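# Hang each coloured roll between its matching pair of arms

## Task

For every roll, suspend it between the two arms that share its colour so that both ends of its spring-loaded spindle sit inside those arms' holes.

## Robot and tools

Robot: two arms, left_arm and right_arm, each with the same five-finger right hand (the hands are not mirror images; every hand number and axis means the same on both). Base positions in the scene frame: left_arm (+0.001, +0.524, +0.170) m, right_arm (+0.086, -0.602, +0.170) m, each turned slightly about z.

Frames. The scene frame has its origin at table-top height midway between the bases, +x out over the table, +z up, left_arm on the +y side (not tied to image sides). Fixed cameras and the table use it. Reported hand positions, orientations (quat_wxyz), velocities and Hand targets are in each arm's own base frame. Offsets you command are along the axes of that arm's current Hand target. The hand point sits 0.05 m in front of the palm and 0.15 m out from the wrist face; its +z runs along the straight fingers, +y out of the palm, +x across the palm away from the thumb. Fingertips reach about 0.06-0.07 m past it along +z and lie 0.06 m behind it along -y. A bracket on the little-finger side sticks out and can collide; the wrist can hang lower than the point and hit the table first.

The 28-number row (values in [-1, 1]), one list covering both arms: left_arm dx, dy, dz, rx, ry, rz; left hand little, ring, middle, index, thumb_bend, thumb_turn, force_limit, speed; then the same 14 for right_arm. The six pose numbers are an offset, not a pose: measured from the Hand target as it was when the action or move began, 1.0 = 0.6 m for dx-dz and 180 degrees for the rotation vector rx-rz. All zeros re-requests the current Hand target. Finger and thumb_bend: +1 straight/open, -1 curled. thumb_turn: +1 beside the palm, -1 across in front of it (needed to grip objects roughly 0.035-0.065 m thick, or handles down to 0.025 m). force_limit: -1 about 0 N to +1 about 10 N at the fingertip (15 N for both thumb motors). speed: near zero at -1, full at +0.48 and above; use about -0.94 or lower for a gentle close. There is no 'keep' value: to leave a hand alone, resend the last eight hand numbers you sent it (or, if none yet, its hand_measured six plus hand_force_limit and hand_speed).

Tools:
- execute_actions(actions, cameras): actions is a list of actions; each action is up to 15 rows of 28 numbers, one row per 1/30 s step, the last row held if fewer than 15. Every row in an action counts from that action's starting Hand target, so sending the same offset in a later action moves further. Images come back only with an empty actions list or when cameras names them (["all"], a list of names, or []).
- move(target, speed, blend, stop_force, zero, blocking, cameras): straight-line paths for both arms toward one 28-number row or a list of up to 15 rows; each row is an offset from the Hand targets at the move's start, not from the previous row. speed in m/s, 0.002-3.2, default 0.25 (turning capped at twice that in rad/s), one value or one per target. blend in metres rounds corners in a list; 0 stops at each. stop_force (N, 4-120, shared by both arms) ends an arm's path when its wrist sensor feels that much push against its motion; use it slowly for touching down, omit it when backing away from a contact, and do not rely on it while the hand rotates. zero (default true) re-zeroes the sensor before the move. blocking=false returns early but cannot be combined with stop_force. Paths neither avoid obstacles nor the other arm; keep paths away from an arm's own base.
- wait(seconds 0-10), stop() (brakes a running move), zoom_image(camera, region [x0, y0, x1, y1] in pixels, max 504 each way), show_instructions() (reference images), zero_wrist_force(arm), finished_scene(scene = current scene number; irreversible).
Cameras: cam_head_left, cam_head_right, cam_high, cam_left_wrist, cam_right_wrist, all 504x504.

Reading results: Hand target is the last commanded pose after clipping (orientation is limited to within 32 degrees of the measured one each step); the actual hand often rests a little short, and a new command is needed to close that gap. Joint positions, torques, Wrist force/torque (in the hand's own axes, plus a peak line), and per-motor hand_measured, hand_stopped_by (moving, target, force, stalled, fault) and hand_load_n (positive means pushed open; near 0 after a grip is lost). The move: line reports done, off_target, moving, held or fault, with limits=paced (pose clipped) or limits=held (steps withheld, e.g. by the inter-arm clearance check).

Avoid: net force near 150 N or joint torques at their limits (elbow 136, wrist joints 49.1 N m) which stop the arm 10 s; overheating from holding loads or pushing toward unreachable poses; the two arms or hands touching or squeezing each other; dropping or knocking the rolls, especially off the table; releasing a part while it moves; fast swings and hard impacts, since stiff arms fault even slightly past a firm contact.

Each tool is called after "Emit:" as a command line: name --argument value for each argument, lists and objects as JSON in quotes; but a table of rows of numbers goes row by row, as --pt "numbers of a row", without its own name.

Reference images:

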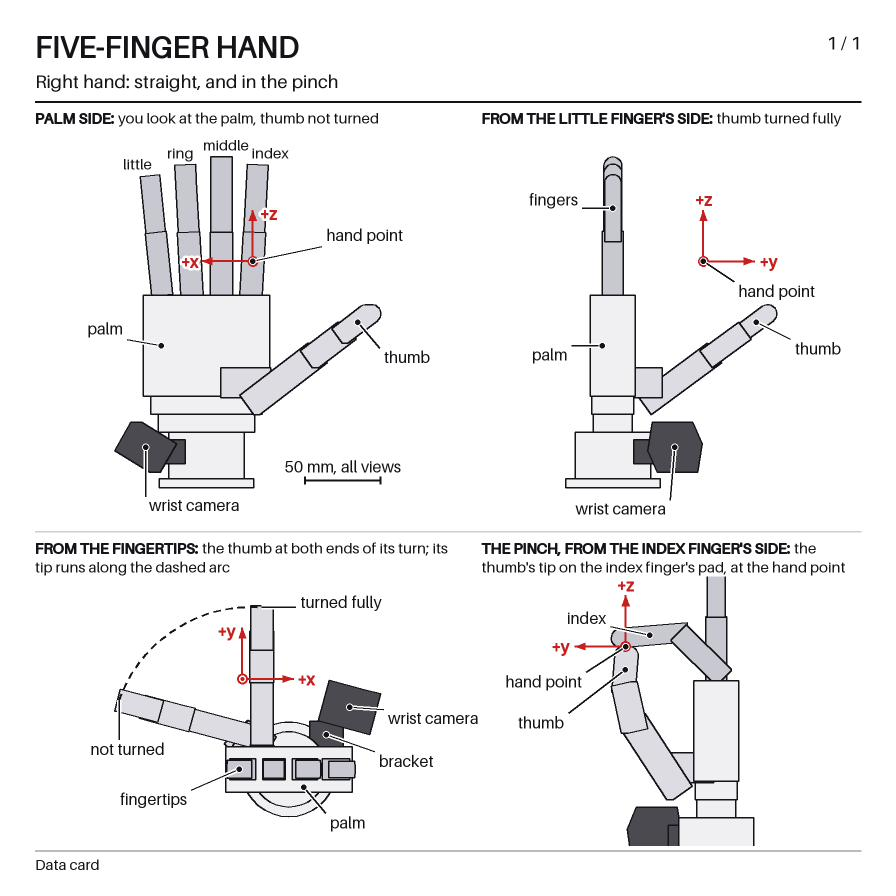

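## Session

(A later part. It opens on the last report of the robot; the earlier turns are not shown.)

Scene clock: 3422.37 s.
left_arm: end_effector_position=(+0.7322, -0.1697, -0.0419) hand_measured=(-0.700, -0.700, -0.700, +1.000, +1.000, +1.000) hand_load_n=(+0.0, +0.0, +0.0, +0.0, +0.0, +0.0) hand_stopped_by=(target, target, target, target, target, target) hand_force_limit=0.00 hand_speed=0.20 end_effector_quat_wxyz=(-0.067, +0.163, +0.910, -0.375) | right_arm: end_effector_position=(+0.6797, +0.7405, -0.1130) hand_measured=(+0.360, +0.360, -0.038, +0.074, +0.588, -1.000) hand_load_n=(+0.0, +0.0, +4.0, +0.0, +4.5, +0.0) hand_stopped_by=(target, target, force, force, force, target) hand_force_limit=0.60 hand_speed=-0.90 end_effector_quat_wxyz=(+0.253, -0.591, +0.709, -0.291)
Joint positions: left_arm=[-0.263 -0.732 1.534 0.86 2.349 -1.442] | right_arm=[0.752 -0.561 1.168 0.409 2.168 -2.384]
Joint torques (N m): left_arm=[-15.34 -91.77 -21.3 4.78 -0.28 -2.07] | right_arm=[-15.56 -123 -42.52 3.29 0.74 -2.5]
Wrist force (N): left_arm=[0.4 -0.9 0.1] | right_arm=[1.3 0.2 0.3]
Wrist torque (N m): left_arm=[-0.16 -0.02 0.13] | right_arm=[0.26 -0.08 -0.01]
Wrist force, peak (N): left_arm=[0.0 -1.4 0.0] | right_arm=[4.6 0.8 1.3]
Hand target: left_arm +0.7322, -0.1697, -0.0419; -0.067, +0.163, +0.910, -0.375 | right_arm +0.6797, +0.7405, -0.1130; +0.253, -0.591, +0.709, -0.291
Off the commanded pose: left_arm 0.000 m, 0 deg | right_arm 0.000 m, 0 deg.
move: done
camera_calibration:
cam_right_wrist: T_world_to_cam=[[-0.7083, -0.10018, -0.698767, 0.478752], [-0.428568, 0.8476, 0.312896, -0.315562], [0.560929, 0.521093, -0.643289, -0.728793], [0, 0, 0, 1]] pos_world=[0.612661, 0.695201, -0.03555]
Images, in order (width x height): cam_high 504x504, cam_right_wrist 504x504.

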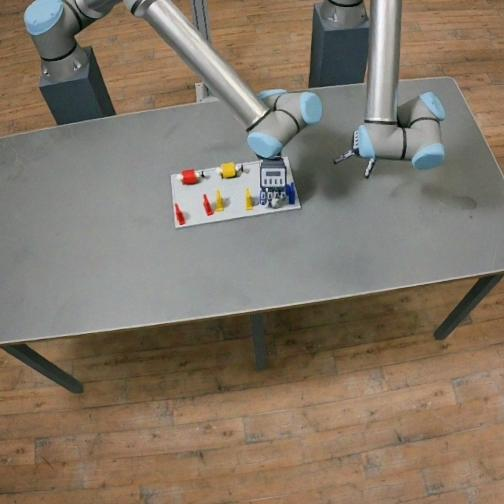

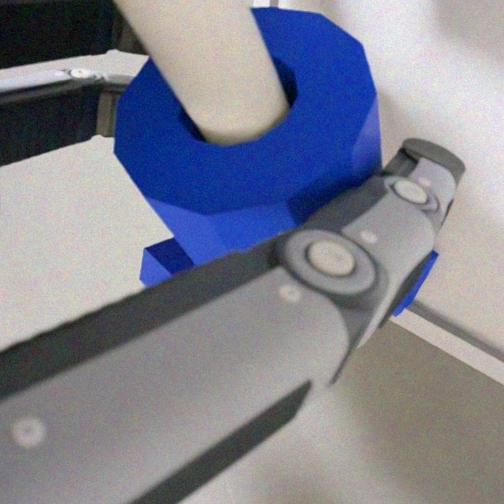

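Emit:
move --pt "0 0 0 0 0 0 -0.7 -0.7 -0.7 1 1 1 0 0.2 0 0 0 0 0 0 0.36 0.36 -0.34 -0.34 -0.04 -1 0.6 -0.9" --speed 0.02

Emit:
move --pt "0 0 0 0 0 0 -0.7 -0.7 -0.7 1 1 1 0 0.2 -0.0001 -0.0047 -0.0047 0 0 0 0.36 0.36 -0.34 -0.34 -0.04 -1 0.6 -0.9" --speed 0.01 --cameras '["cam_high","cam_right_wrist"]'

Emit:
zoom_image --camera "cam_high" --region '[274, 175, 304, 205]'

Scene clock: 3429.53 s.
left_arm: end_effector_position=(+0.7322, -0.1697, -0.0419) hand_measured=(-0.700, -0.700, -0.700, +1.000, +1.000, +1.000) hand_load_n=(+0.0, +0.0, +0.0, +0.0, +0.0, -0.5) hand_stopped_by=(target, target, target, target, target, target) hand_force_limit=0.00 hand_speed=0.20 end_effector_quat_wxyz=(-0.067, +0.163, +0.910, -0.375) | right_arm: end_effector_position=(+0.6797, +0.7405, -0.1130) hand_measured=(+0.360, +0.360, -0.064, +0.030, +0.580, -1.000) hand_load_n=(+0.0, +0.0, +2.0, +8.0, +11.0, -3.5) hand_stopped_by=(target, target, force, force, force, target) hand_force_limit=0.60 hand_speed=-0.90 end_effector_quat_wxyz=(+0.253, -0.591, +0.709, -0.291)
Joint positions: left_arm=[-0.263 -0.732 1.534 0.86 2.349 -1.442] | right_arm=[0.752 -0.561 1.168 0.409 2.168 -2.384]
Joint torques (N m): left_arm=[-13.8 -93.73 -21.05 5.3 -0.1 -2.46] | right_arm=[-8.12 -124.19 -41.95 1.57 0.7 -2.28]
Wrist force (N): left_arm=[0.5 -1.2 -0.1] | right_arm=[1.5 0.4 0.3]
Wrist torque (N m): left_arm=[-0.20 -0.03 0.13] | right_arm=[0.27 -0.12 0.01]
Wrist force, peak (N): left_arm=[0.3 -1.6 0.2] | right_arm=[4.1 0.7 1.2]
Hand target: left_arm +0.7322, -0.1697, -0.0419; -0.067, +0.163, +0.910, -0.375 | right_arm +0.6797, +0.7405, -0.1130; +0.253, -0.591, +0.709, -0.291
Off the commanded pose: left_arm 0.000 m, 0 deg | right_arm 0.000 m, 0 deg.
move: done

Scene clock: 3430.23 s.
left_arm: end_effector_position=(+0.7322, -0.1697, -0.0419) hand_measured=(-0.700, -0.700, -0.700, +1.000, +1.000, +1.000) hand_load_n=(+0.0, +0.0, +0.0, +0.0, +0.0, -0.5) hand_stopped_by=(target, target, target, target, target, target) hand_force_limit=0.00 hand_speed=0.20 end_effector_quat_wxyz=(-0.067, +0.163, +0.910, -0.375) | right_arm: end_effector_position=(+0.6797, +0.7405, -0.1089) hand_measured=(+0.360, +0.360, -0.064, +0.030, +0.580, -1.000) hand_load_n=(+0.0, +0.5, +1.5, +8.5, +10.5, -3.0) hand_stopped_by=(target, target, force, force, force, target) hand_force_limit=0.60 hand_speed=-0.90 end_effector_quat_wxyz=(+0.253, -0.591, +0.709, -0.291)
Joint positions: left_arm=[-0.263 -0.732 1.534 0.86 2.349 -1.442] | right_arm=[0.752 -0.565 1.168 0.413 2.168 -2.384]
Joint torques (N m): left_arm=[-12.85 -89.6 -20.72 4.79 -0.13 -2.51] | right_arm=[-0.46 -112.98 -41.75 3.57 1.78 -1.15]
Wrist force (N): left_arm=[0.2 -1.5 0.3] | right_arm=[1.0 -0.4 0.4]
Wrist torque (N m): left_arm=[-0.27 0.00 0.11] | right_arm=[0.20 -0.13 0.01]
Wrist force, peak (N): left_arm=[0.2 -1.5 0.3] | right_arm=[2.0 0.3 0.7]
Hand target: left_arm +0.7322, -0.1697, -0.0419; -0.067, +0.163, +0.910, -0.375 | right_arm +0.6797, +0.7405, -0.1090; +0.253, -0.591, +0.709, -0.291
Off the commanded pose: left_arm 0.000 m, 0 deg | right_arm 0.000 m, 0 deg.
move: done
camera_calibration:
cam_right_wrist: T_world_to_cam=[[-0.7083, -0.10018, -0.698767, 0.481547], [-0.428568, 0.8476, 0.312896, -0.316813], [0.560929, 0.521093, -0.643289, -0.72622], [0, 0, 0, 1]] pos_world=[0.612661, 0.695201, -0.03155]
Images, in order (width x height): cam_high 504x504, cam_right_wrist 504x504.

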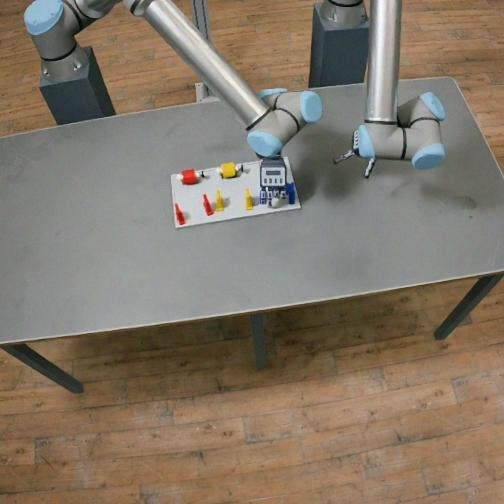

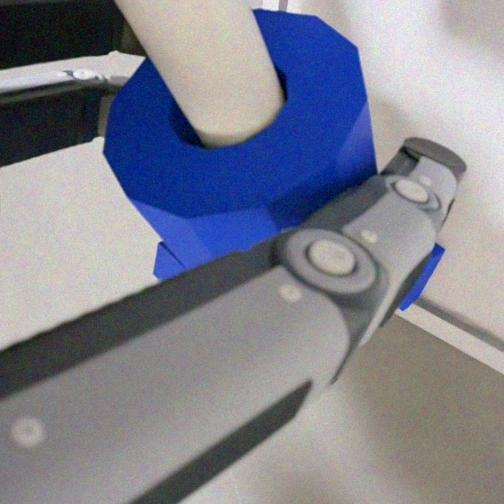

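Scaled by 16.800 from the camera's 504x504 image, which has a finer 720x720 frame.

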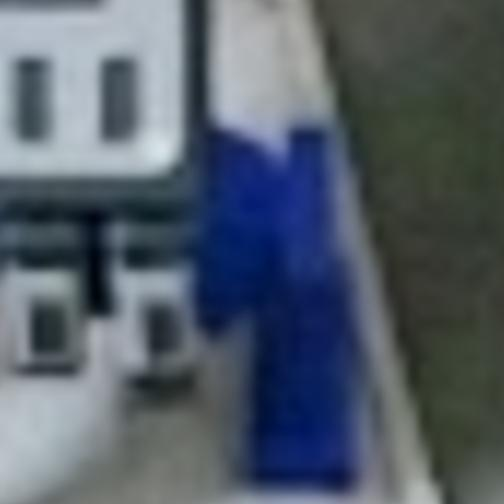

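Emit:
zoom_image --camera "cam_high" --region '[250, 175, 300, 225]'

Scaled by 10.080 from the camera's 504x504 image, which has a finer 720x720 frame.

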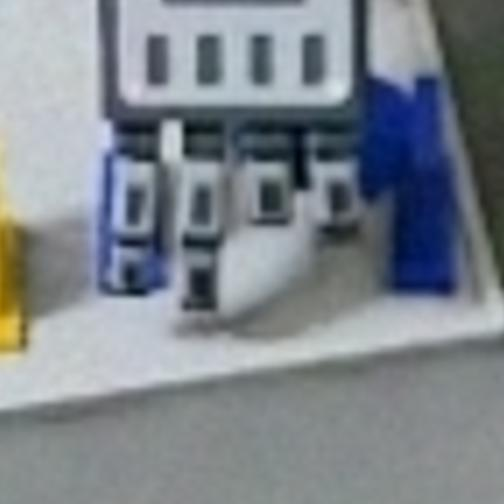

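Emit:
move --target '[0,0,0,0,0,0,-0.7,-0.7,-0.7,1,1,1,0,0.2, -0.0014,-0.0664,-0.0657,0,0,0,0.36,0.36,-0.34,-0.34,-0.04,-1,0.6,-0.9]' --speed 0.03 --stop_force 8 --cameras '["all"]'

Emit:
zoom_image --camera "cam_high" --region '[245, 150, 305, 210]'

Emit:
zoom_image --camera "cam_head_right" --region '[200, 310, 290, 380]'

Scene clock: 3469.67 s.
left_arm: end_effector_position=(+0.7322, -0.1697, -0.0419) hand_measured=(-0.700, -0.700, -0.700, +1.000, +1.000, +1.000) hand_load_n=(+0.0, +0.5, +0.5, +0.0, +0.0, +0.0) hand_stopped_by=(target, target, target, target, target, target) hand_force_limit=0.00 hand_speed=0.20 end_effector_quat_wxyz=(-0.067, +0.163, +0.910, -0.375) | right_arm: end_effector_position=(+0.6797, +0.7405, -0.0529) hand_measured=(+0.360, +0.360, -0.064, +0.030, +0.580, -1.000) hand_load_n=(+0.0, +0.0, +0.0, +5.0, +5.5, -2.0) hand_stopped_by=(target, target, force, force, force, target) hand_force_limit=0.60 hand_speed=-0.90 end_effector_quat_wxyz=(+0.253, -0.591, +0.709, -0.291)
Joint positions: left_arm=[-0.263 -0.732 1.534 0.86 2.349 -1.442] | right_arm=[0.752 -0.619 1.163 0.472 2.168 -2.383]
Joint torques (N m): left_arm=[-13.95 -91.58 -21.26 5.22 -0.28 -2.12] | right_arm=[19.29 -100.05 -27.65 0.61 3.88 3.79]
Wrist force (N): left_arm=[0.3 -1.2 -0.1] | right_arm=[0.7 0.2 -0.1]
Wrist torque (N m): left_arm=[-0.20 -0.01 0.12] | right_arm=[0.34 -0.15 0.05]
Wrist force, peak (N): left_arm=[0.3 -1.8 0.0] | right_arm=[4.5 1.7 2.4]
Hand target: left_arm +0.7322, -0.1697, -0.0419; -0.067, +0.163, +0.910, -0.375 | right_arm +0.6796, +0.7405, -0.0529; +0.253, -0.591, +0.709, -0.291
Off the commanded pose: left_arm 0.000 m, 0 deg | right_arm 0.000 m, 0 deg.
move: done
camera_calibration:
cam_left_wrist: T_world_to_cam=[[-0.00508732, 0.720045, -0.693909, 0.0942221], [0.936722, 0.246331, 0.248742, -0.640732], [0.350036, -0.648734, -0.675735, -0.277808], [0, 0, 0, 1]] pos_world=[0.69791, -0.0902358, 0.0370334]
cam_right_wrist: T_world_to_cam=[[-0.708294, -0.100173, -0.698774, 0.52068], [-0.428614, 0.847556, 0.312952, -0.334363], [0.5609, 0.521166, -0.643255, -0.690282], [0, 0, 0, 1]] pos_world=[0.612661, 0.695301, 0.0244498]

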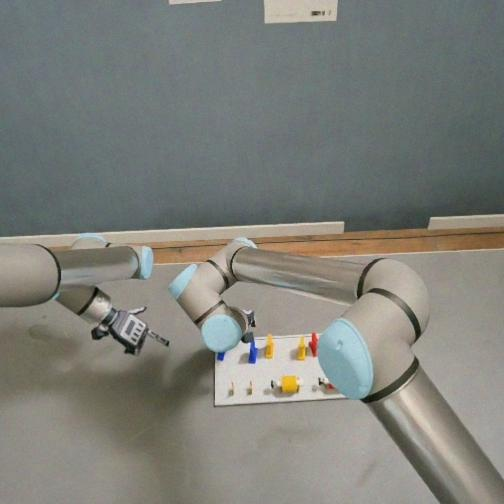

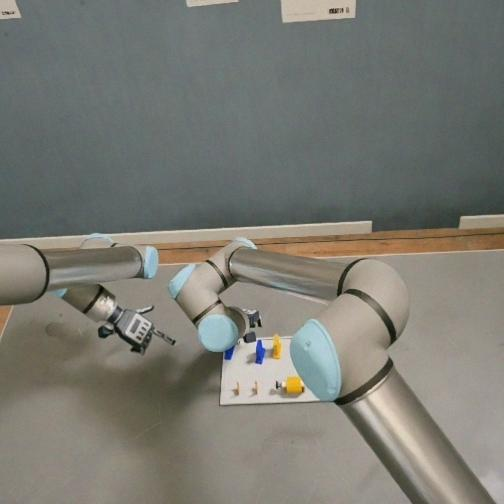

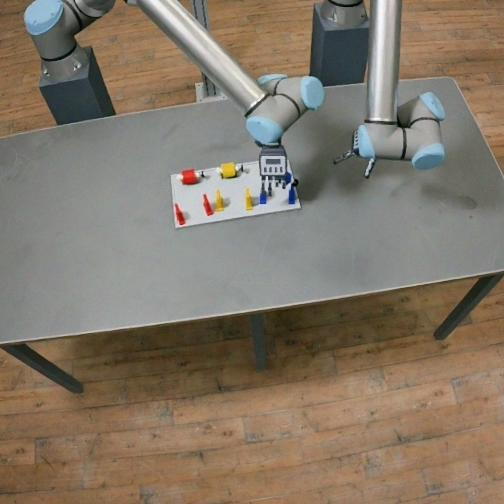

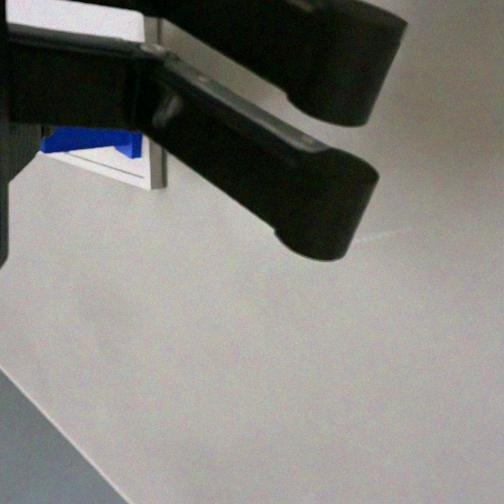

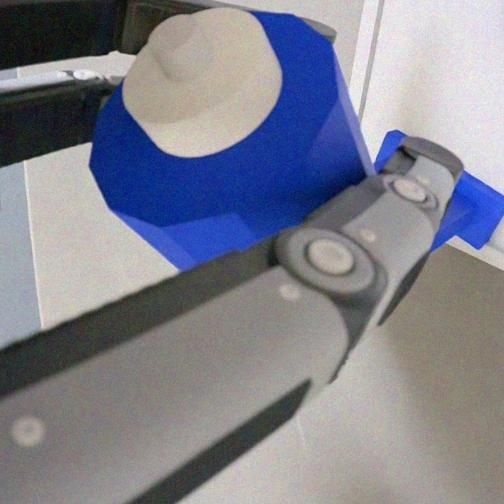

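Scaled by 8.400 from the camera's 504x504 image, which has a finer 720x720 frame.

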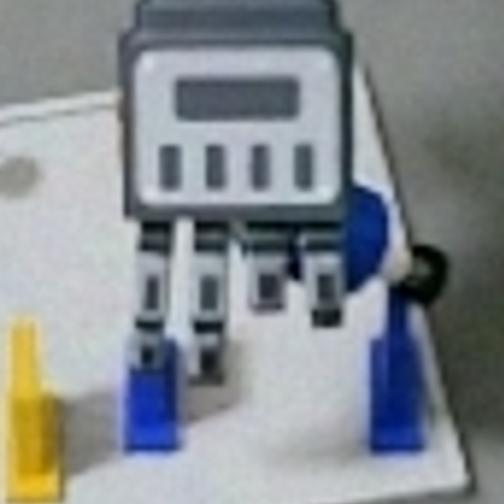

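Scaled by 5.600 from the camera's 504x504 image, which has a finer 720x720 frame.

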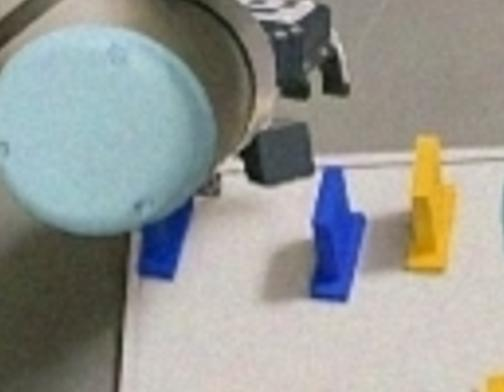

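Emit:
zoom_image --camera "cam_right_wrist" --region '[60, 0, 360, 290]'

Emit:
zoom_image --camera "cam_high" --region '[280, 165, 305, 190]'

Scaled by 1.680 from the camera's 504x504 image, which has a finer 720x720 frame.

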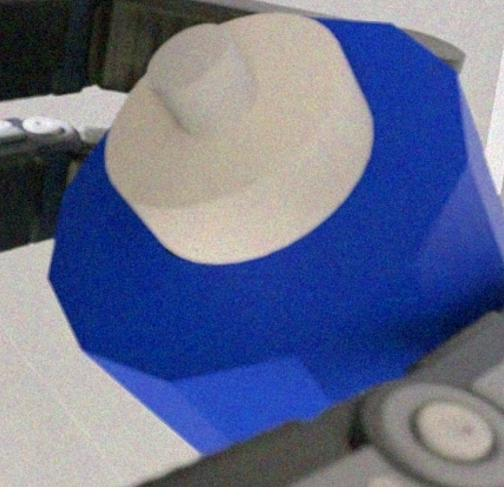

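Scaled by 20.160 from the camera's 504x504 image, which has a finer 720x720 frame.

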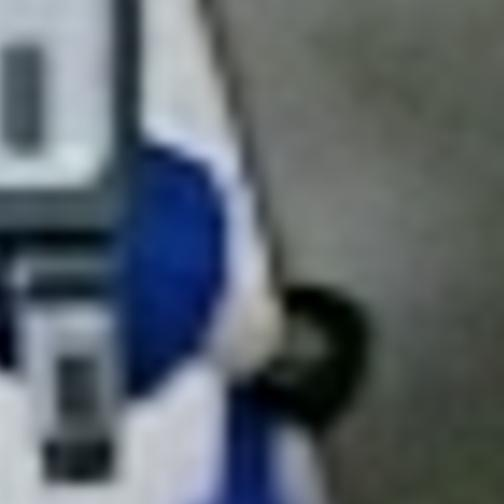

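Emit:
move --target '[0,0,0,0,0,0,-0.7,-0.7,-0.7,1,1,1,0,0.2, -0.0012,-0.0593,-0.0587,0,0,0,0.36,0.36,-0.34,-0.34,-0.04,-1,0.6,-0.9]' --speed 0.05 --cameras '["cam_high","cam_right_wrist"]'

Emit:
zoom_image --camera "cam_high" --region '[255, 140, 315, 200]'

Scene clock: 3509.43 s.
left_arm: end_effector_position=(+0.7322, -0.1697, -0.0419) hand_measured=(-0.700, -0.700, -0.700, +1.000, +1.000, +1.000) hand_load_n=(+0.0, +0.0, +0.0, +0.0, +0.0, -0.5) hand_stopped_by=(target, target, target, target, target, target) hand_force_limit=0.00 hand_speed=0.20 end_effector_quat_wxyz=(-0.067, +0.163, +0.910, -0.375) | right_arm: end_effector_position=(+0.6796, +0.7405, -0.0026) hand_measured=(+0.360, +0.360, -0.064, +0.030, +0.580, -1.000) hand_load_n=(+0.0, +0.0, +0.0, +5.0, +5.0, -2.0) hand_stopped_by=(target, target, force, force, force, target) hand_force_limit=0.60 hand_speed=-0.90 end_effector_quat_wxyz=(+0.253, -0.591, +0.709, -0.291) end_effector_velocity=(+0.001, +0.001, -0.002) end_effector_angular_velocity=(+0.002, -0.002, +0.000)
Joint positions: left_arm=[-0.263 -0.732 1.534 0.86 2.349 -1.442] | right_arm=[0.752 -0.663 1.15 0.53 2.168 -2.383]
Joint velocities: left_arm=[within noise] | right_arm=[0 0.002 0 -0.005 0 0]
Joint torques (N m): left_arm=[-14.39 -90.61 -20.06 4.81 -0.16 -2.12] | right_arm=[20.02 -100.46 -33.17 0.92 4.04 3.87]
Wrist force (N): left_arm=[0.4 -0.6 0.1] | right_arm=[0.1 -0.2 -0.2]
Wrist torque (N m): left_arm=[-0.12 -0.03 0.14] | right_arm=[0.26 -0.10 -0.02]
Wrist force, peak (N): left_arm=[0.3 -1.5 0.0] | right_arm=[-0.1 -0.9 -0.7]
Hand target: left_arm +0.7322, -0.1697, -0.0419; -0.067, +0.163, +0.910, -0.375 | right_arm +0.6796, +0.7405, -0.0029; +0.253, -0.591, +0.709, -0.291
Off the commanded pose: left_arm 0.000 m, 0 deg | right_arm 0.000 m, 0 deg.
move: done
camera_calibration:
cam_right_wrist: T_world_to_cam=[[-0.708215, -0.1001, -0.698864, 0.555736], [-0.428608, 0.847562, 0.312944, -0.350112], [0.561005, 0.521171, -0.64316, -0.658], [0, 0, 0, 1]] pos_world=[0.612661, 0.695301, 0.0747501]
Images, in order (width x height): cam_high 504x504, cam_right_wrist 504x504.

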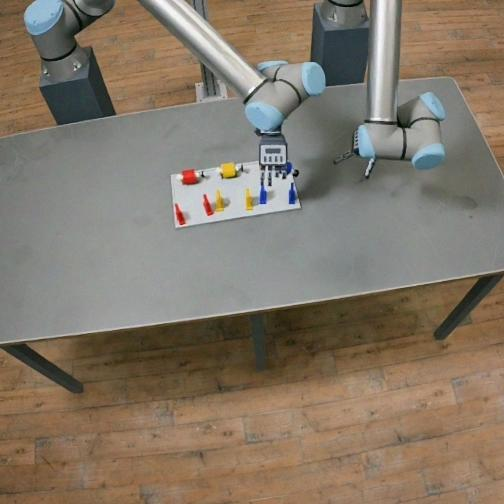

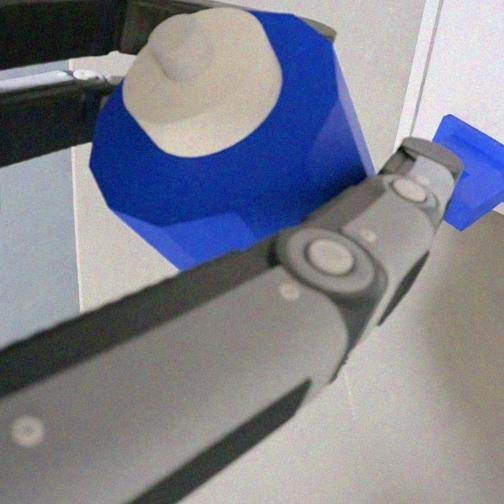

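Scaled by 8.400 from the camera's 504x504 image, which has a finer 720x720 frame.

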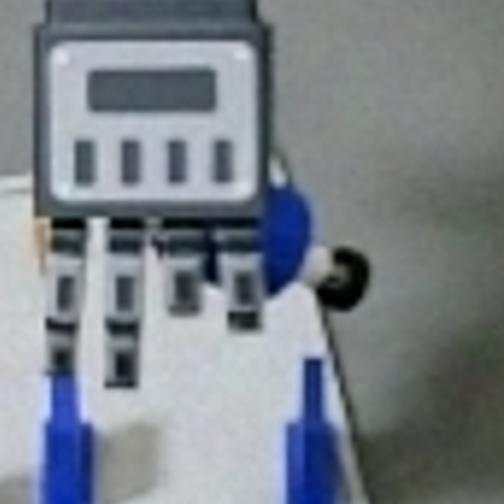

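Emit:
move --target '[0,0,0,0,0,0,-0.7,-0.7,-0.7,1,1,1,0,0.2, 0.1147,0.2622,-0.2677,0,0,0,0.36,0.36,-0.34,-0.34,-0.04,-1,0.6,-0.9]' --speed 0.1

Emit:
move --target '[0,0,0,0,0,0,-0.7,-0.7,-0.7,1,1,1,0,0.2, 0.0018,0.0854,0.0845,0,0,0,0.36,0.36,-0.34,-0.34,-0.04,-1,0.6,-0.9]' --speed 0.06 --stop_force 5 --cameras '["cam_high","cam_right_wrist","cam_head_right"]'

Emit:
zoom_image --camera "cam_high" --region '[240, 110, 310, 180]'

Scene clock: 3535.30 s.
left_arm: end_effector_position=(+0.7322, -0.1697, -0.0419) hand_measured=(-0.700, -0.700, -0.700, +1.000, +1.000, +1.000) hand_load_n=(+0.0, +0.0, +0.0, +0.0, +0.0, +0.0) hand_stopped_by=(target, target, target, target, target, target) hand_force_limit=0.00 hand_speed=0.20 end_effector_quat_wxyz=(-0.067, +0.163, +0.910, -0.375) | right_arm: end_effector_position=(+0.4461, +0.7118, -0.0028) hand_measured=(+0.360, +0.360, -0.064, +0.030, +0.580, -1.000) hand_load_n=(+0.0, +0.0, +0.0, +5.0, +5.0, -1.5) hand_stopped_by=(target, target, force, force, force, target) hand_force_limit=0.60 hand_speed=-0.90 end_effector_quat_wxyz=(+0.253, -0.591, +0.709, -0.291)
Joint positions: left_arm=[-0.263 -0.732 1.534 0.86 2.349 -1.442] | right_arm=[0.944 -0.841 1.523 0.461 2.259 -2.172]
Joint torques (N m): left_arm=[-13.75 -93.91 -20.35 4.91 -0.33 -2.13] | right_arm=[-17.94 -83.13 -41.81 4.74 -0.89 -3.33]
Wrist force (N): left_arm=[0.2 -0.6 0.1] | right_arm=[0.7 -0.2 0.4]
Wrist torque (N m): left_arm=[-0.13 0.01 0.13] | right_arm=[0.23 -0.08 0.25]
Wrist force, peak (N): left_arm=[0.5 -1.7 -0.1] | right_arm=[0.9 -1.1 0.7]
Hand target: left_arm +0.7322, -0.1697, -0.0419; -0.067, +0.163, +0.910, -0.375 | right_arm +0.4462, +0.7118, -0.0029; +0.253, -0.591, +0.709, -0.291
Off the commanded pose: left_arm 0.000 m, 0 deg | right_arm 0.000 m, 0 deg.
move: done

Scene clock: 3537.83 s.
left_arm: end_effector_position=(+0.7322, -0.1697, -0.0419) hand_measured=(-0.700, -0.700, -0.700, +1.000, +1.000, +1.000) hand_load_n=(+0.5, +0.0, +0.5, +0.0, -0.5, +0.0) hand_stopped_by=(target, target, target, target, target, target) hand_force_limit=0.00 hand_speed=0.20 end_effector_quat_wxyz=(-0.067, +0.163, +0.910, -0.375) | right_arm: end_effector_position=(+0.4463, +0.7118, -0.0750) hand_measured=(+0.360, +0.360, -0.064, +0.030, +0.580, -1.000) hand_load_n=(+0.0, +0.0, +0.0, +5.0, +5.0, -2.0) hand_stopped_by=(target, target, force, force, force, target) hand_force_limit=0.60 hand_speed=-0.90 end_effector_quat_wxyz=(+0.253, -0.591, +0.709, -0.291)
Joint positions: left_arm=[-0.263 -0.732 1.534 0.86 2.349 -1.442] | right_arm=[0.944 -0.763 1.536 0.37 2.259 -2.172]
Joint torques (N m): left_arm=[-12.5 -91.81 -20.87 4.63 0.13 -2.15] | right_arm=[-19.18 -107.27 -38.28 5.52 -0.38 -2.96]
Wrist force (N): left_arm=[0.1 -1.2 0.0] | right_arm=[0.6 -0.2 0.3]
Wrist torque (N m): left_arm=[-0.20 0.03 0.11] | right_arm=[0.25 -0.10 0.29]
Wrist force, peak (N): left_arm=[0.4 -1.5 -0.2] | right_arm=[0.6 -1.4 -0.4]
Hand target: left_arm +0.7322, -0.1697, -0.0419; -0.067, +0.163, +0.910, -0.375 | right_arm +0.4463, +0.7118, -0.0750; +0.253, -0.591, +0.709, -0.291
Off the commanded pose: left_arm 0.000 m, 0 deg | right_arm 0.000 m, 0 deg.
move: done
camera_calibration:
cam_right_wrist: T_world_to_cam=[[-0.7083, -0.10018, -0.698767, 0.337112], [-0.428568, 0.8476, 0.312896, -0.403154], [0.560929, 0.521093, -0.643289, -0.558472], [0, 0, 0, 1]] pos_world=[0.379261, 0.666501, 0.00244997]
Images, in order (width x height): cam_head_right 504x504, cam_high 504x504, cam_right_wrist 504x504.

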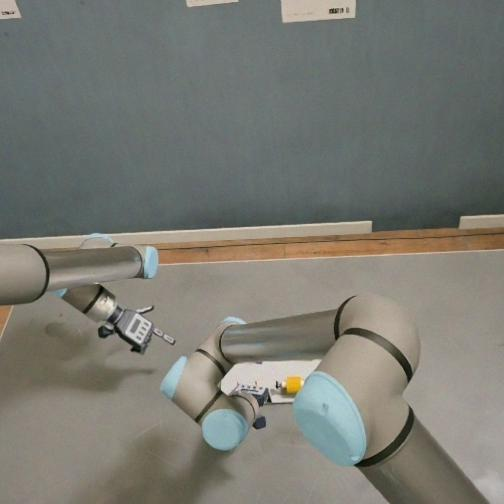

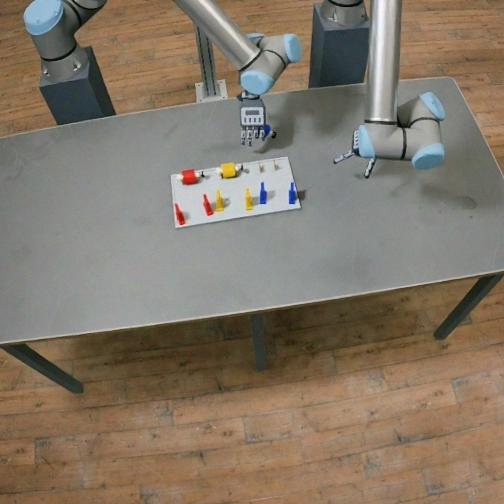

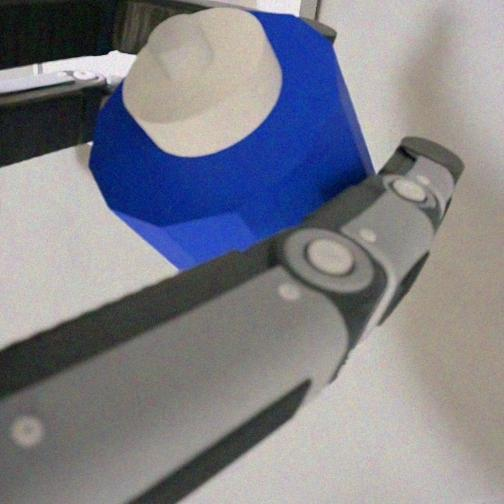

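Scaled by 7.200 from the camera's 504x504 image, which has a finer 720x720 frame.

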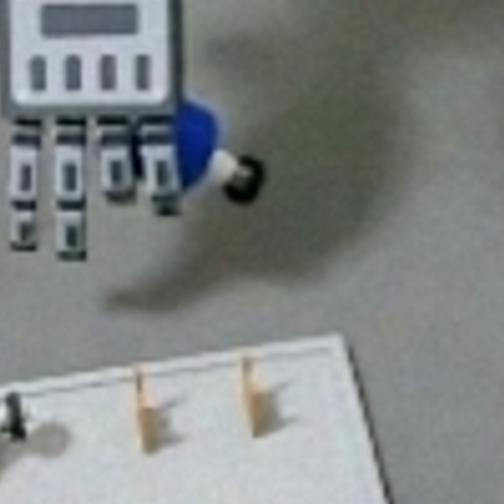

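Emit:
move --target '[0,0,0,0,0,0,-0.7,-0.7,-0.7,1,1,1,0,0.2, 0.0012,0.0569,0.0563,0,0,0,0.36,0.36,-0.34,-0.34,-0.04,-1,0.6,-0.9]' --speed 0.02 --stop_force 4 --cameras '["cam_high","cam_right_wrist"]'

Emit:
zoom_image --camera "cam_high" --region '[240, 110, 290, 160]'

Scene clock: 3544.73 s.
left_arm: end_effector_position=(+0.7322, -0.1697, -0.0419) hand_measured=(-0.700, -0.700, -0.700, +1.000, +1.000, +1.000) hand_load_n=(+0.0, +0.0, +0.0, +0.0, +0.0, -0.5) hand_stopped_by=(target, target, target, target, target, target) hand_force_limit=0.00 hand_speed=0.20 end_effector_quat_wxyz=(-0.067, +0.163, +0.910, -0.375) | right_arm: end_effector_position=(+0.4463, +0.7118, -0.1230) hand_measured=(+0.360, +0.360, -0.064, +0.030, +0.580, -1.000) hand_load_n=(+0.0, +0.0, +0.0, +5.0, +5.0, -1.5) hand_stopped_by=(target, target, force, force, force, target) hand_force_limit=0.60 hand_speed=-0.90 end_effector_quat_wxyz=(+0.253, -0.591, +0.709, -0.291)
Joint positions: left_arm=[-0.263 -0.732 1.534 0.86 2.349 -1.442] | right_arm=[0.944 -0.706 1.536 0.314 2.259 -2.172]
Joint torques (N m): left_arm=[-14.17 -91.61 -20.8 5.2 -0.55 -2.32] | right_arm=[-19.59 -108.69 -34.15 5.4 -0.93 -3.23]
Wrist force (N): left_arm=[0.5 -0.7 0.0] | right_arm=[0.2 0.5 0.6]
Wrist torque (N m): left_arm=[-0.12 -0.04 0.15] | right_arm=[0.38 0.01 0.28]
Wrist force, peak (N): left_arm=[0.6 -1.5 0.2] | right_arm=[0.3 0.8 1.1]
Hand target: left_arm +0.7322, -0.1697, -0.0419; -0.067, +0.163, +0.910, -0.375 | right_arm +0.4463, +0.7118, -0.1230; +0.253, -0.591, +0.709, -0.291
Off the commanded pose: left_arm 0.000 m, 0 deg | right_arm 0.000 m, 0 deg.
move: done
camera_calibration:
cam_right_wrist: T_world_to_cam=[[-0.7083, -0.10018, -0.698767, 0.303572], [-0.428568, 0.8476, 0.312896, -0.388134], [0.560929, 0.521093, -0.643289, -0.589349], [0, 0, 0, 1]] pos_world=[0.379261, 0.666501, -0.04555]
Images, in order (width x height): cam_high 504x504, cam_right_wrist 504x504.

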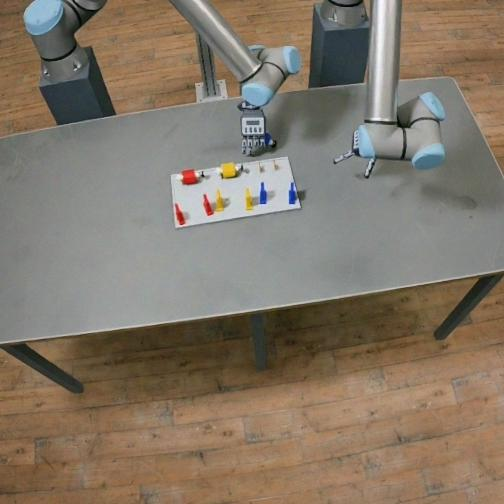

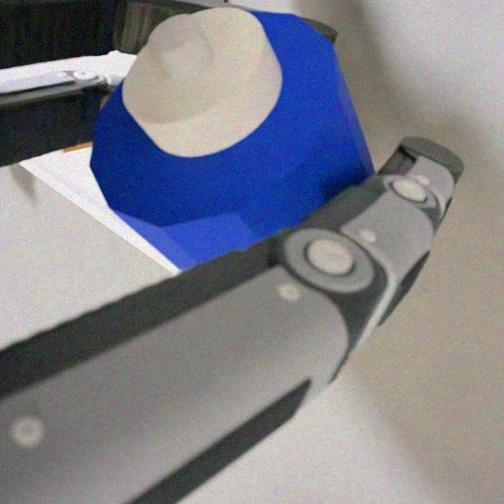

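Scaled by 10.080 from the camera's 504x504 image, which has a finer 720x720 frame.

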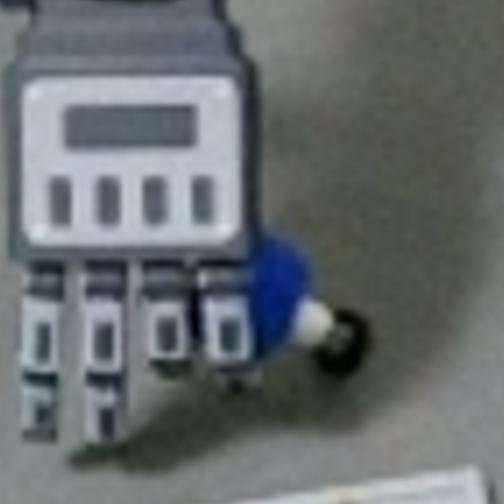

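Emit:
move --target '[0,0,0,0,0,0,-0.7,-0.7,-0.7,1,1,1,0,0.2, 0.0003,0.0166,0.0164,0,0,0,0.36,0.36,-0.34,-0.34,-0.04,-1,0.6,-0.9]' --speed 0.01 --stop_force 4 --cameras '["cam_high","cam_right_wrist"]'

Emit:
zoom_image --camera "cam_high" --region '[240, 110, 290, 160]'

Scene clock: 3551.83 s.
left_arm: end_effector_position=(+0.7322, -0.1697, -0.0419) hand_measured=(-0.700, -0.700, -0.700, +1.000, +1.000, +1.000) hand_load_n=(+0.0, +0.5, +0.0, +0.0, +0.0, +0.0) hand_stopped_by=(target, target, target, target, target, target) hand_force_limit=0.00 hand_speed=0.20 end_effector_quat_wxyz=(-0.067, +0.163, +0.910, -0.375) | right_arm: end_effector_position=(+0.4463, +0.7118, -0.1370) hand_measured=(+0.360, +0.360, -0.064, +0.030, +0.578, -1.000) hand_load_n=(+0.0, +0.0, +0.5, +0.0, +1.0, +0.0) hand_stopped_by=(target, target, force, force, force, target) hand_force_limit=0.60 hand_speed=-0.90 end_effector_quat_wxyz=(+0.253, -0.591, +0.709, -0.291)
Joint positions: left_arm=[-0.263 -0.732 1.534 0.86 2.349 -1.442] | right_arm=[0.944 -0.689 1.535 0.298 2.259 -2.172]
Joint torques (N m): left_arm=[-13.08 -91.74 -21.78 4.94 -0.11 -2.2] | right_arm=[-0.99 -109.07 -33.92 5.33 0.64 1.9]
Wrist force (N): left_arm=[0.1 -1.0 0.1] | right_arm=[0.5 0.1 0.7]
Wrist torque (N m): left_arm=[-0.18 0.02 0.11] | right_arm=[0.31 -0.05 0.29]
Wrist force, peak (N): left_arm=[0.6 -1.5 -0.1] | right_arm=[0.8 0.5 0.7]
Hand target: left_arm +0.7322, -0.1697, -0.0419; -0.067, +0.163, +0.910, -0.375 | right_arm +0.4463, +0.7118, -0.1370; +0.253, -0.591, +0.709, -0.291
Off the commanded pose: left_arm 0.000 m, 0 deg | right_arm 0.000 m, 0 deg.
move: done
camera_calibration:
cam_right_wrist: T_world_to_cam=[[-0.7083, -0.10018, -0.698767, 0.293789], [-0.428568, 0.8476, 0.312896, -0.383754], [0.560929, 0.521093, -0.643289, -0.598355], [0, 0, 0, 1]] pos_world=[0.379261, 0.666501, -0.05955]
Images, in order (width x height): cam_high 504x504, cam_right_wrist 504x504.

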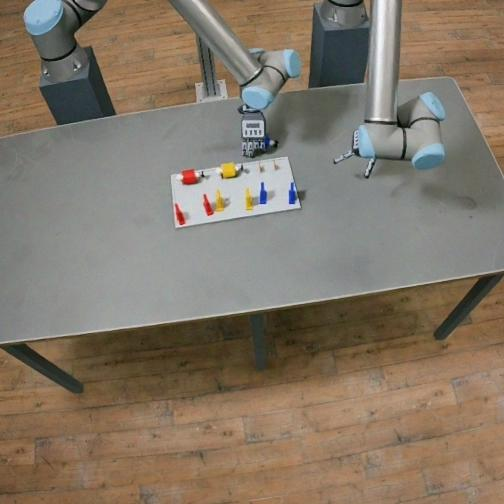

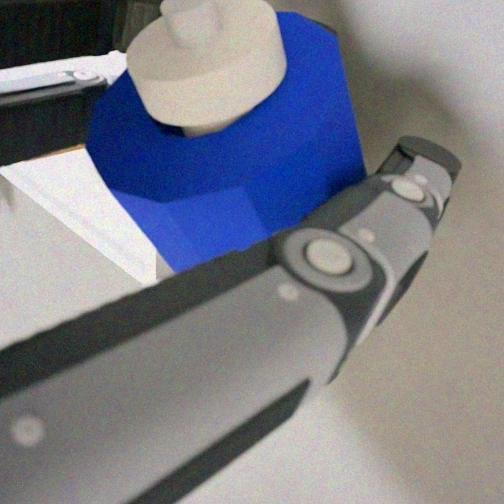

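Scaled by 10.080 from the camera's 504x504 image, which has a finer 720x720 frame.

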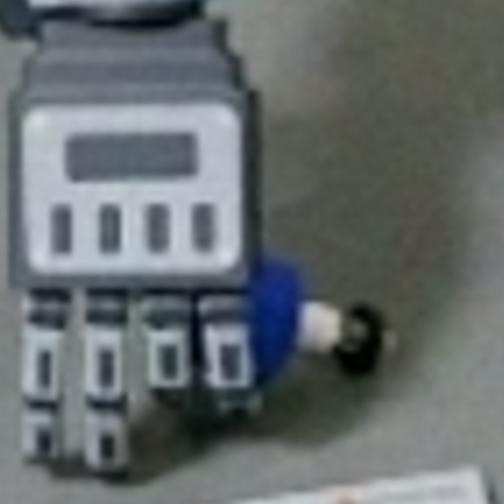

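Emit:
move --target '[0,0,0,0,0,0,-0.7,-0.7,-0.7,1,1,1,0,0.2, 0,0,0,0,0,0,0.36,0.36,0.0,0.1,0.62,-1,0.6,-0.95]' --speed 0.02

Emit:
move --target '[0,0,0,0,0,0,-0.7,-0.7,-0.7,1,1,1,0,0.2, 0,0,0,0,0,0,0.36,0.36,0.1,0.2,0.75,-1,0.6,-0.95]' --speed 0.02 --cameras '["cam_high","cam_right_wrist"]'

Emit:
zoom_image --camera "cam_high" --region '[240, 110, 290, 160]'

Scene clock: 3558.30 s.
left_arm: end_effector_position=(+0.7322, -0.1697, -0.0419) hand_measured=(-0.700, -0.700, -0.700, +1.000, +1.000, +1.000) hand_load_n=(+0.0, +0.0, +0.0, -0.5, +0.0, +0.0) hand_stopped_by=(target, target, target, target, target, target) hand_force_limit=0.00 hand_speed=0.20 end_effector_quat_wxyz=(-0.067, +0.163, +0.910, -0.375) | right_arm: end_effector_position=(+0.4463, +0.7118, -0.1370) hand_measured=(+0.360, +0.360, +0.000, +0.100, +0.620, -1.000) hand_load_n=(+0.0, +0.0, +0.5, +0.0, +0.5, +0.0) hand_stopped_by=(target, target, target, target, target, target) hand_force_limit=0.60 hand_speed=-0.95 end_effector_quat_wxyz=(+0.253, -0.591, +0.709, -0.291)
Joint positions: left_arm=[-0.263 -0.732 1.534 0.86 2.349 -1.442] | right_arm=[0.944 -0.689 1.535 0.298 2.259 -2.172]
Joint torques (N m): left_arm=[-11.93 -92.19 -20.8 4.77 0.02 -1.87] | right_arm=[18.5 -109.25 -22.23 5.23 2.47 3.42]
Wrist force (N): left_arm=[0.0 -1.2 -0.1] | right_arm=[0.7 0.2 0.3]
Wrist torque (N m): left_arm=[-0.20 0.03 0.11] | right_arm=[0.34 -0.06 0.30]
Wrist force, peak (N): left_arm=[0.7 -1.4 0.1] | right_arm=[0.7 0.2 0.6]
Hand target: left_arm +0.7322, -0.1697, -0.0419; -0.067, +0.163, +0.910, -0.375 | right_arm +0.4463, +0.7118, -0.1370; +0.253, -0.591, +0.709, -0.291
Off the commanded pose: left_arm 0.000 m, 0 deg | right_arm 0.000 m, 0 deg.
move: done

Scene clock: 3560.30 s.
left_arm: end_effector_position=(+0.7322, -0.1697, -0.0419) hand_measured=(-0.700, -0.700, -0.700, +1.000, +1.000, +1.000) hand_load_n=(+0.0, +0.0, +0.0, +0.0, +0.0, +0.0) hand_stopped_by=(target, target, target, target, target, target) hand_force_limit=0.00 hand_speed=0.20 end_effector_quat_wxyz=(-0.067, +0.163, +0.910, -0.375) | right_arm: end_effector_position=(+0.4463, +0.7118, -0.1370) hand_measured=(+0.360, +0.360, +0.100, +0.200, +0.750, -1.000) hand_load_n=(+0.0, +0.0, +0.0, +0.0, +0.0, +0.0) hand_stopped_by=(target, target, target, target, target, target) hand_force_limit=0.60 hand_speed=-0.95 end_effector_quat_wxyz=(+0.253, -0.591, +0.709, -0.291)
Joint positions: left_arm=[-0.263 -0.732 1.534 0.86 2.349 -1.442] | right_arm=[0.944 -0.689 1.535 0.298 2.259 -2.172]
Joint torques (N m): left_arm=[-13.18 -92.64 -21.38 5.16 -0.09 -2.44] | right_arm=[19.53 -108.6 -20.07 5.31 2.02 3.54]
Wrist force (N): left_arm=[0.2 -1.1 0.1] | right_arm=[0.4 0.1 0.3]
Wrist torque (N m): left_arm=[-0.19 0.00 0.12] | right_arm=[0.36 -0.04 0.29]
Wrist force, peak (N): left_arm=[0.4 -1.5 0.2] | right_arm=[0.9 -0.4 0.2]
Hand target: left_arm +0.7322, -0.1697, -0.0419; -0.067, +0.163, +0.910, -0.375 | right_arm +0.4463, +0.7118, -0.1370; +0.253, -0.591, +0.709, -0.291
Off the commanded pose: left_arm 0.000 m, 0 deg | right_arm 0.000 m, 0 deg.
move: done
camera_calibration:
cam_right_wrist: T_world_to_cam=[[-0.7083, -0.10018, -0.698767, 0.293789], [-0.428568, 0.8476, 0.312896, -0.383754], [0.560929, 0.521093, -0.643289, -0.598355], [0, 0, 0, 1]] pos_world=[0.379261, 0.666501, -0.05955]
Images, in order (width x height): cam_high 504x504, cam_right_wrist 504x504.

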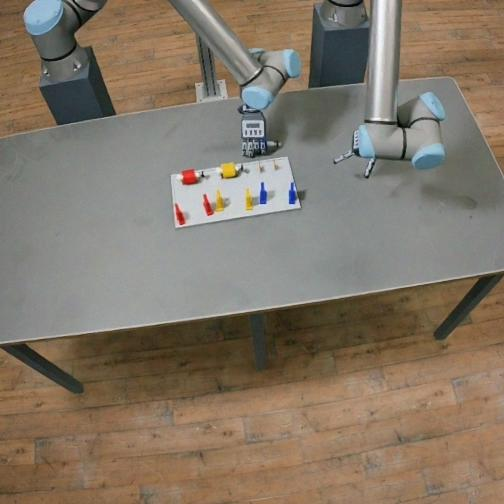

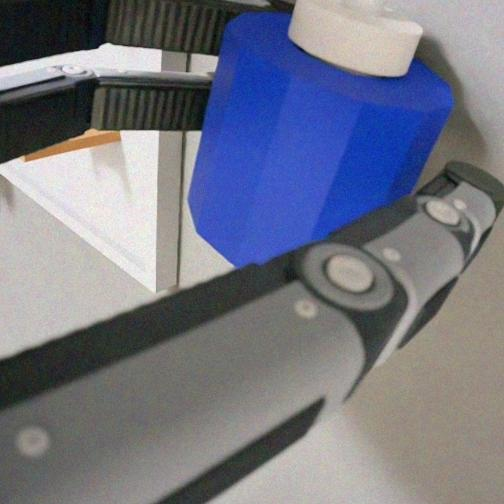

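Scaled by 10.080 from the camera's 504x504 image, which has a finer 720x720 frame.

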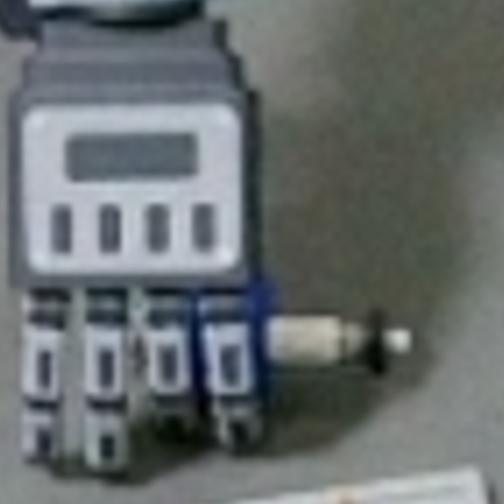

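Emit:
move --pt "0 0 0 0 0 0 -0.7 -0.7 -0.7 1 1 1 0 0.2 0 0 0 0 0 0 0.36 0.36 0.35 0.35 0.95 -1 0.6 -0.7" --pt "0 0 0 0 0 0 -0.7 -0.7 -0.7 1 1 1 0 0.2 -0.0024 -0.1138 -0.1126 0 0 0 0.36 0.36 0.35 0.35 0.95 -1 0.6 -0.7" --speed 0.08 --cameras '["cam_high","cam_right_wrist","cam_head_left","cam_head_right"]'

Emit:
zoom_image --camera "cam_high" --region '[240, 110, 290, 160]'

Scene clock: 3636.70 s.
left_arm: end_effector_position=(+0.7322, -0.1697, -0.0419) hand_measured=(-0.700, -0.700, -0.700, +1.000, +1.000, +1.000) hand_load_n=(+0.0, +0.0, +0.0, +0.0, +0.0, +0.0) hand_stopped_by=(target, target, target, target, target, target) hand_force_limit=0.00 hand_speed=0.20 end_effector_quat_wxyz=(-0.067, +0.163, +0.910, -0.375) | right_arm: end_effector_position=(+0.4463, +0.7119, -0.0408) hand_measured=(+0.360, +0.360, +0.350, +0.350, +0.950, -1.000) hand_load_n=(+0.0, +0.0, +0.0, +0.0, +0.0, +0.0) hand_stopped_by=(target, target, target, target, target, target) hand_force_limit=0.60 hand_speed=-0.70 end_effector_quat_wxyz=(+0.253, -0.591, +0.709, -0.291) end_effector_velocity=(+0.001, +0.000, -0.004) end_effector_angular_velocity=(+0.000, -0.001, -0.001)
Joint positions: left_arm=[-0.263 -0.732 1.534 0.86 2.349 -1.442] | right_arm=[0.944 -0.801 1.532 0.413 2.259 -2.172]
Joint velocities: left_arm=[within noise] | right_arm=[0 0.005 0 -0.006 0 0]
Joint torques (N m): left_arm=[-12.74 -91.52 -20.77 5.1 -0.34 -1.91] | right_arm=[20.82 -85.58 -29.52 1.74 2.34 4.04]
Wrist force (N): left_arm=[0.4 -0.9 -0.1] | right_arm=[0.3 -0.6 0.2]
Wrist torque (N m): left_arm=[-0.15 -0.02 0.14] | right_arm=[0.23 0.01 0.28]
Wrist force, peak (N): left_arm=[0.5 -1.6 0.2] | right_arm=[0.8 -1.1 -0.4]
Hand target: left_arm +0.7322, -0.1697, -0.0419; -0.067, +0.163, +0.910, -0.375 | right_arm +0.4462, +0.7118, -0.0409; +0.253, -0.591, +0.709, -0.291
Off the commanded pose: left_arm 0.000 m, 0 deg | right_arm 0.000 m, 0 deg.
move: done
camera_calibration:
cam_right_wrist: T_world_to_cam=[[-0.708256, -0.100137, -0.698818, 0.360977], [-0.428632, 0.84754, 0.312972, -0.413878], [0.560936, 0.5212, -0.643197, -0.5366], [0, 0, 0, 1]] pos_world=[0.379261, 0.666601, 0.0366499]
Images, in order (width x height): cam_head_left 504x504, cam_head_right 504x504, cam_high 504x504, cam_right_wrist 504x504.

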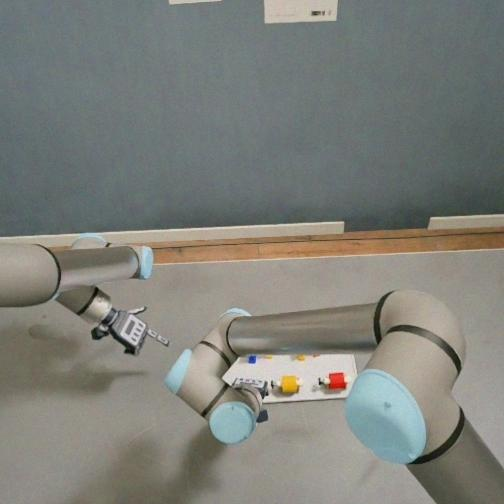

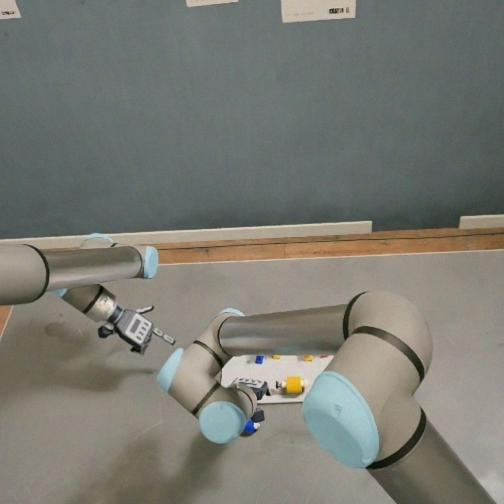

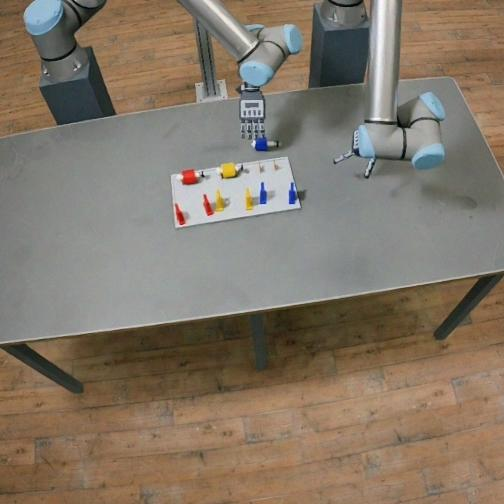

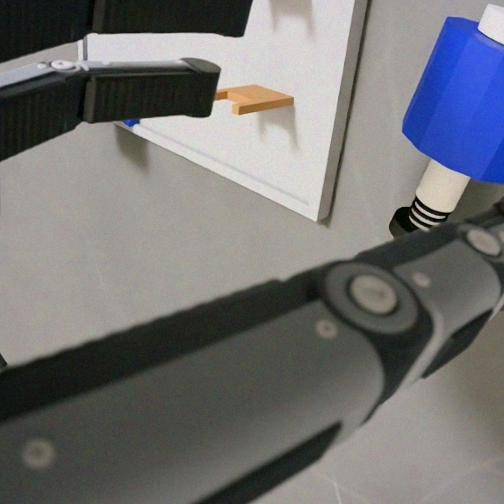

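Scaled by 10.080 from the camera's 504x504 image, which has a finer 720x720 frame.

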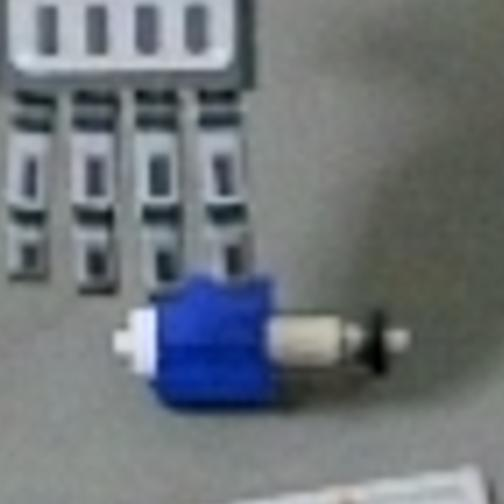

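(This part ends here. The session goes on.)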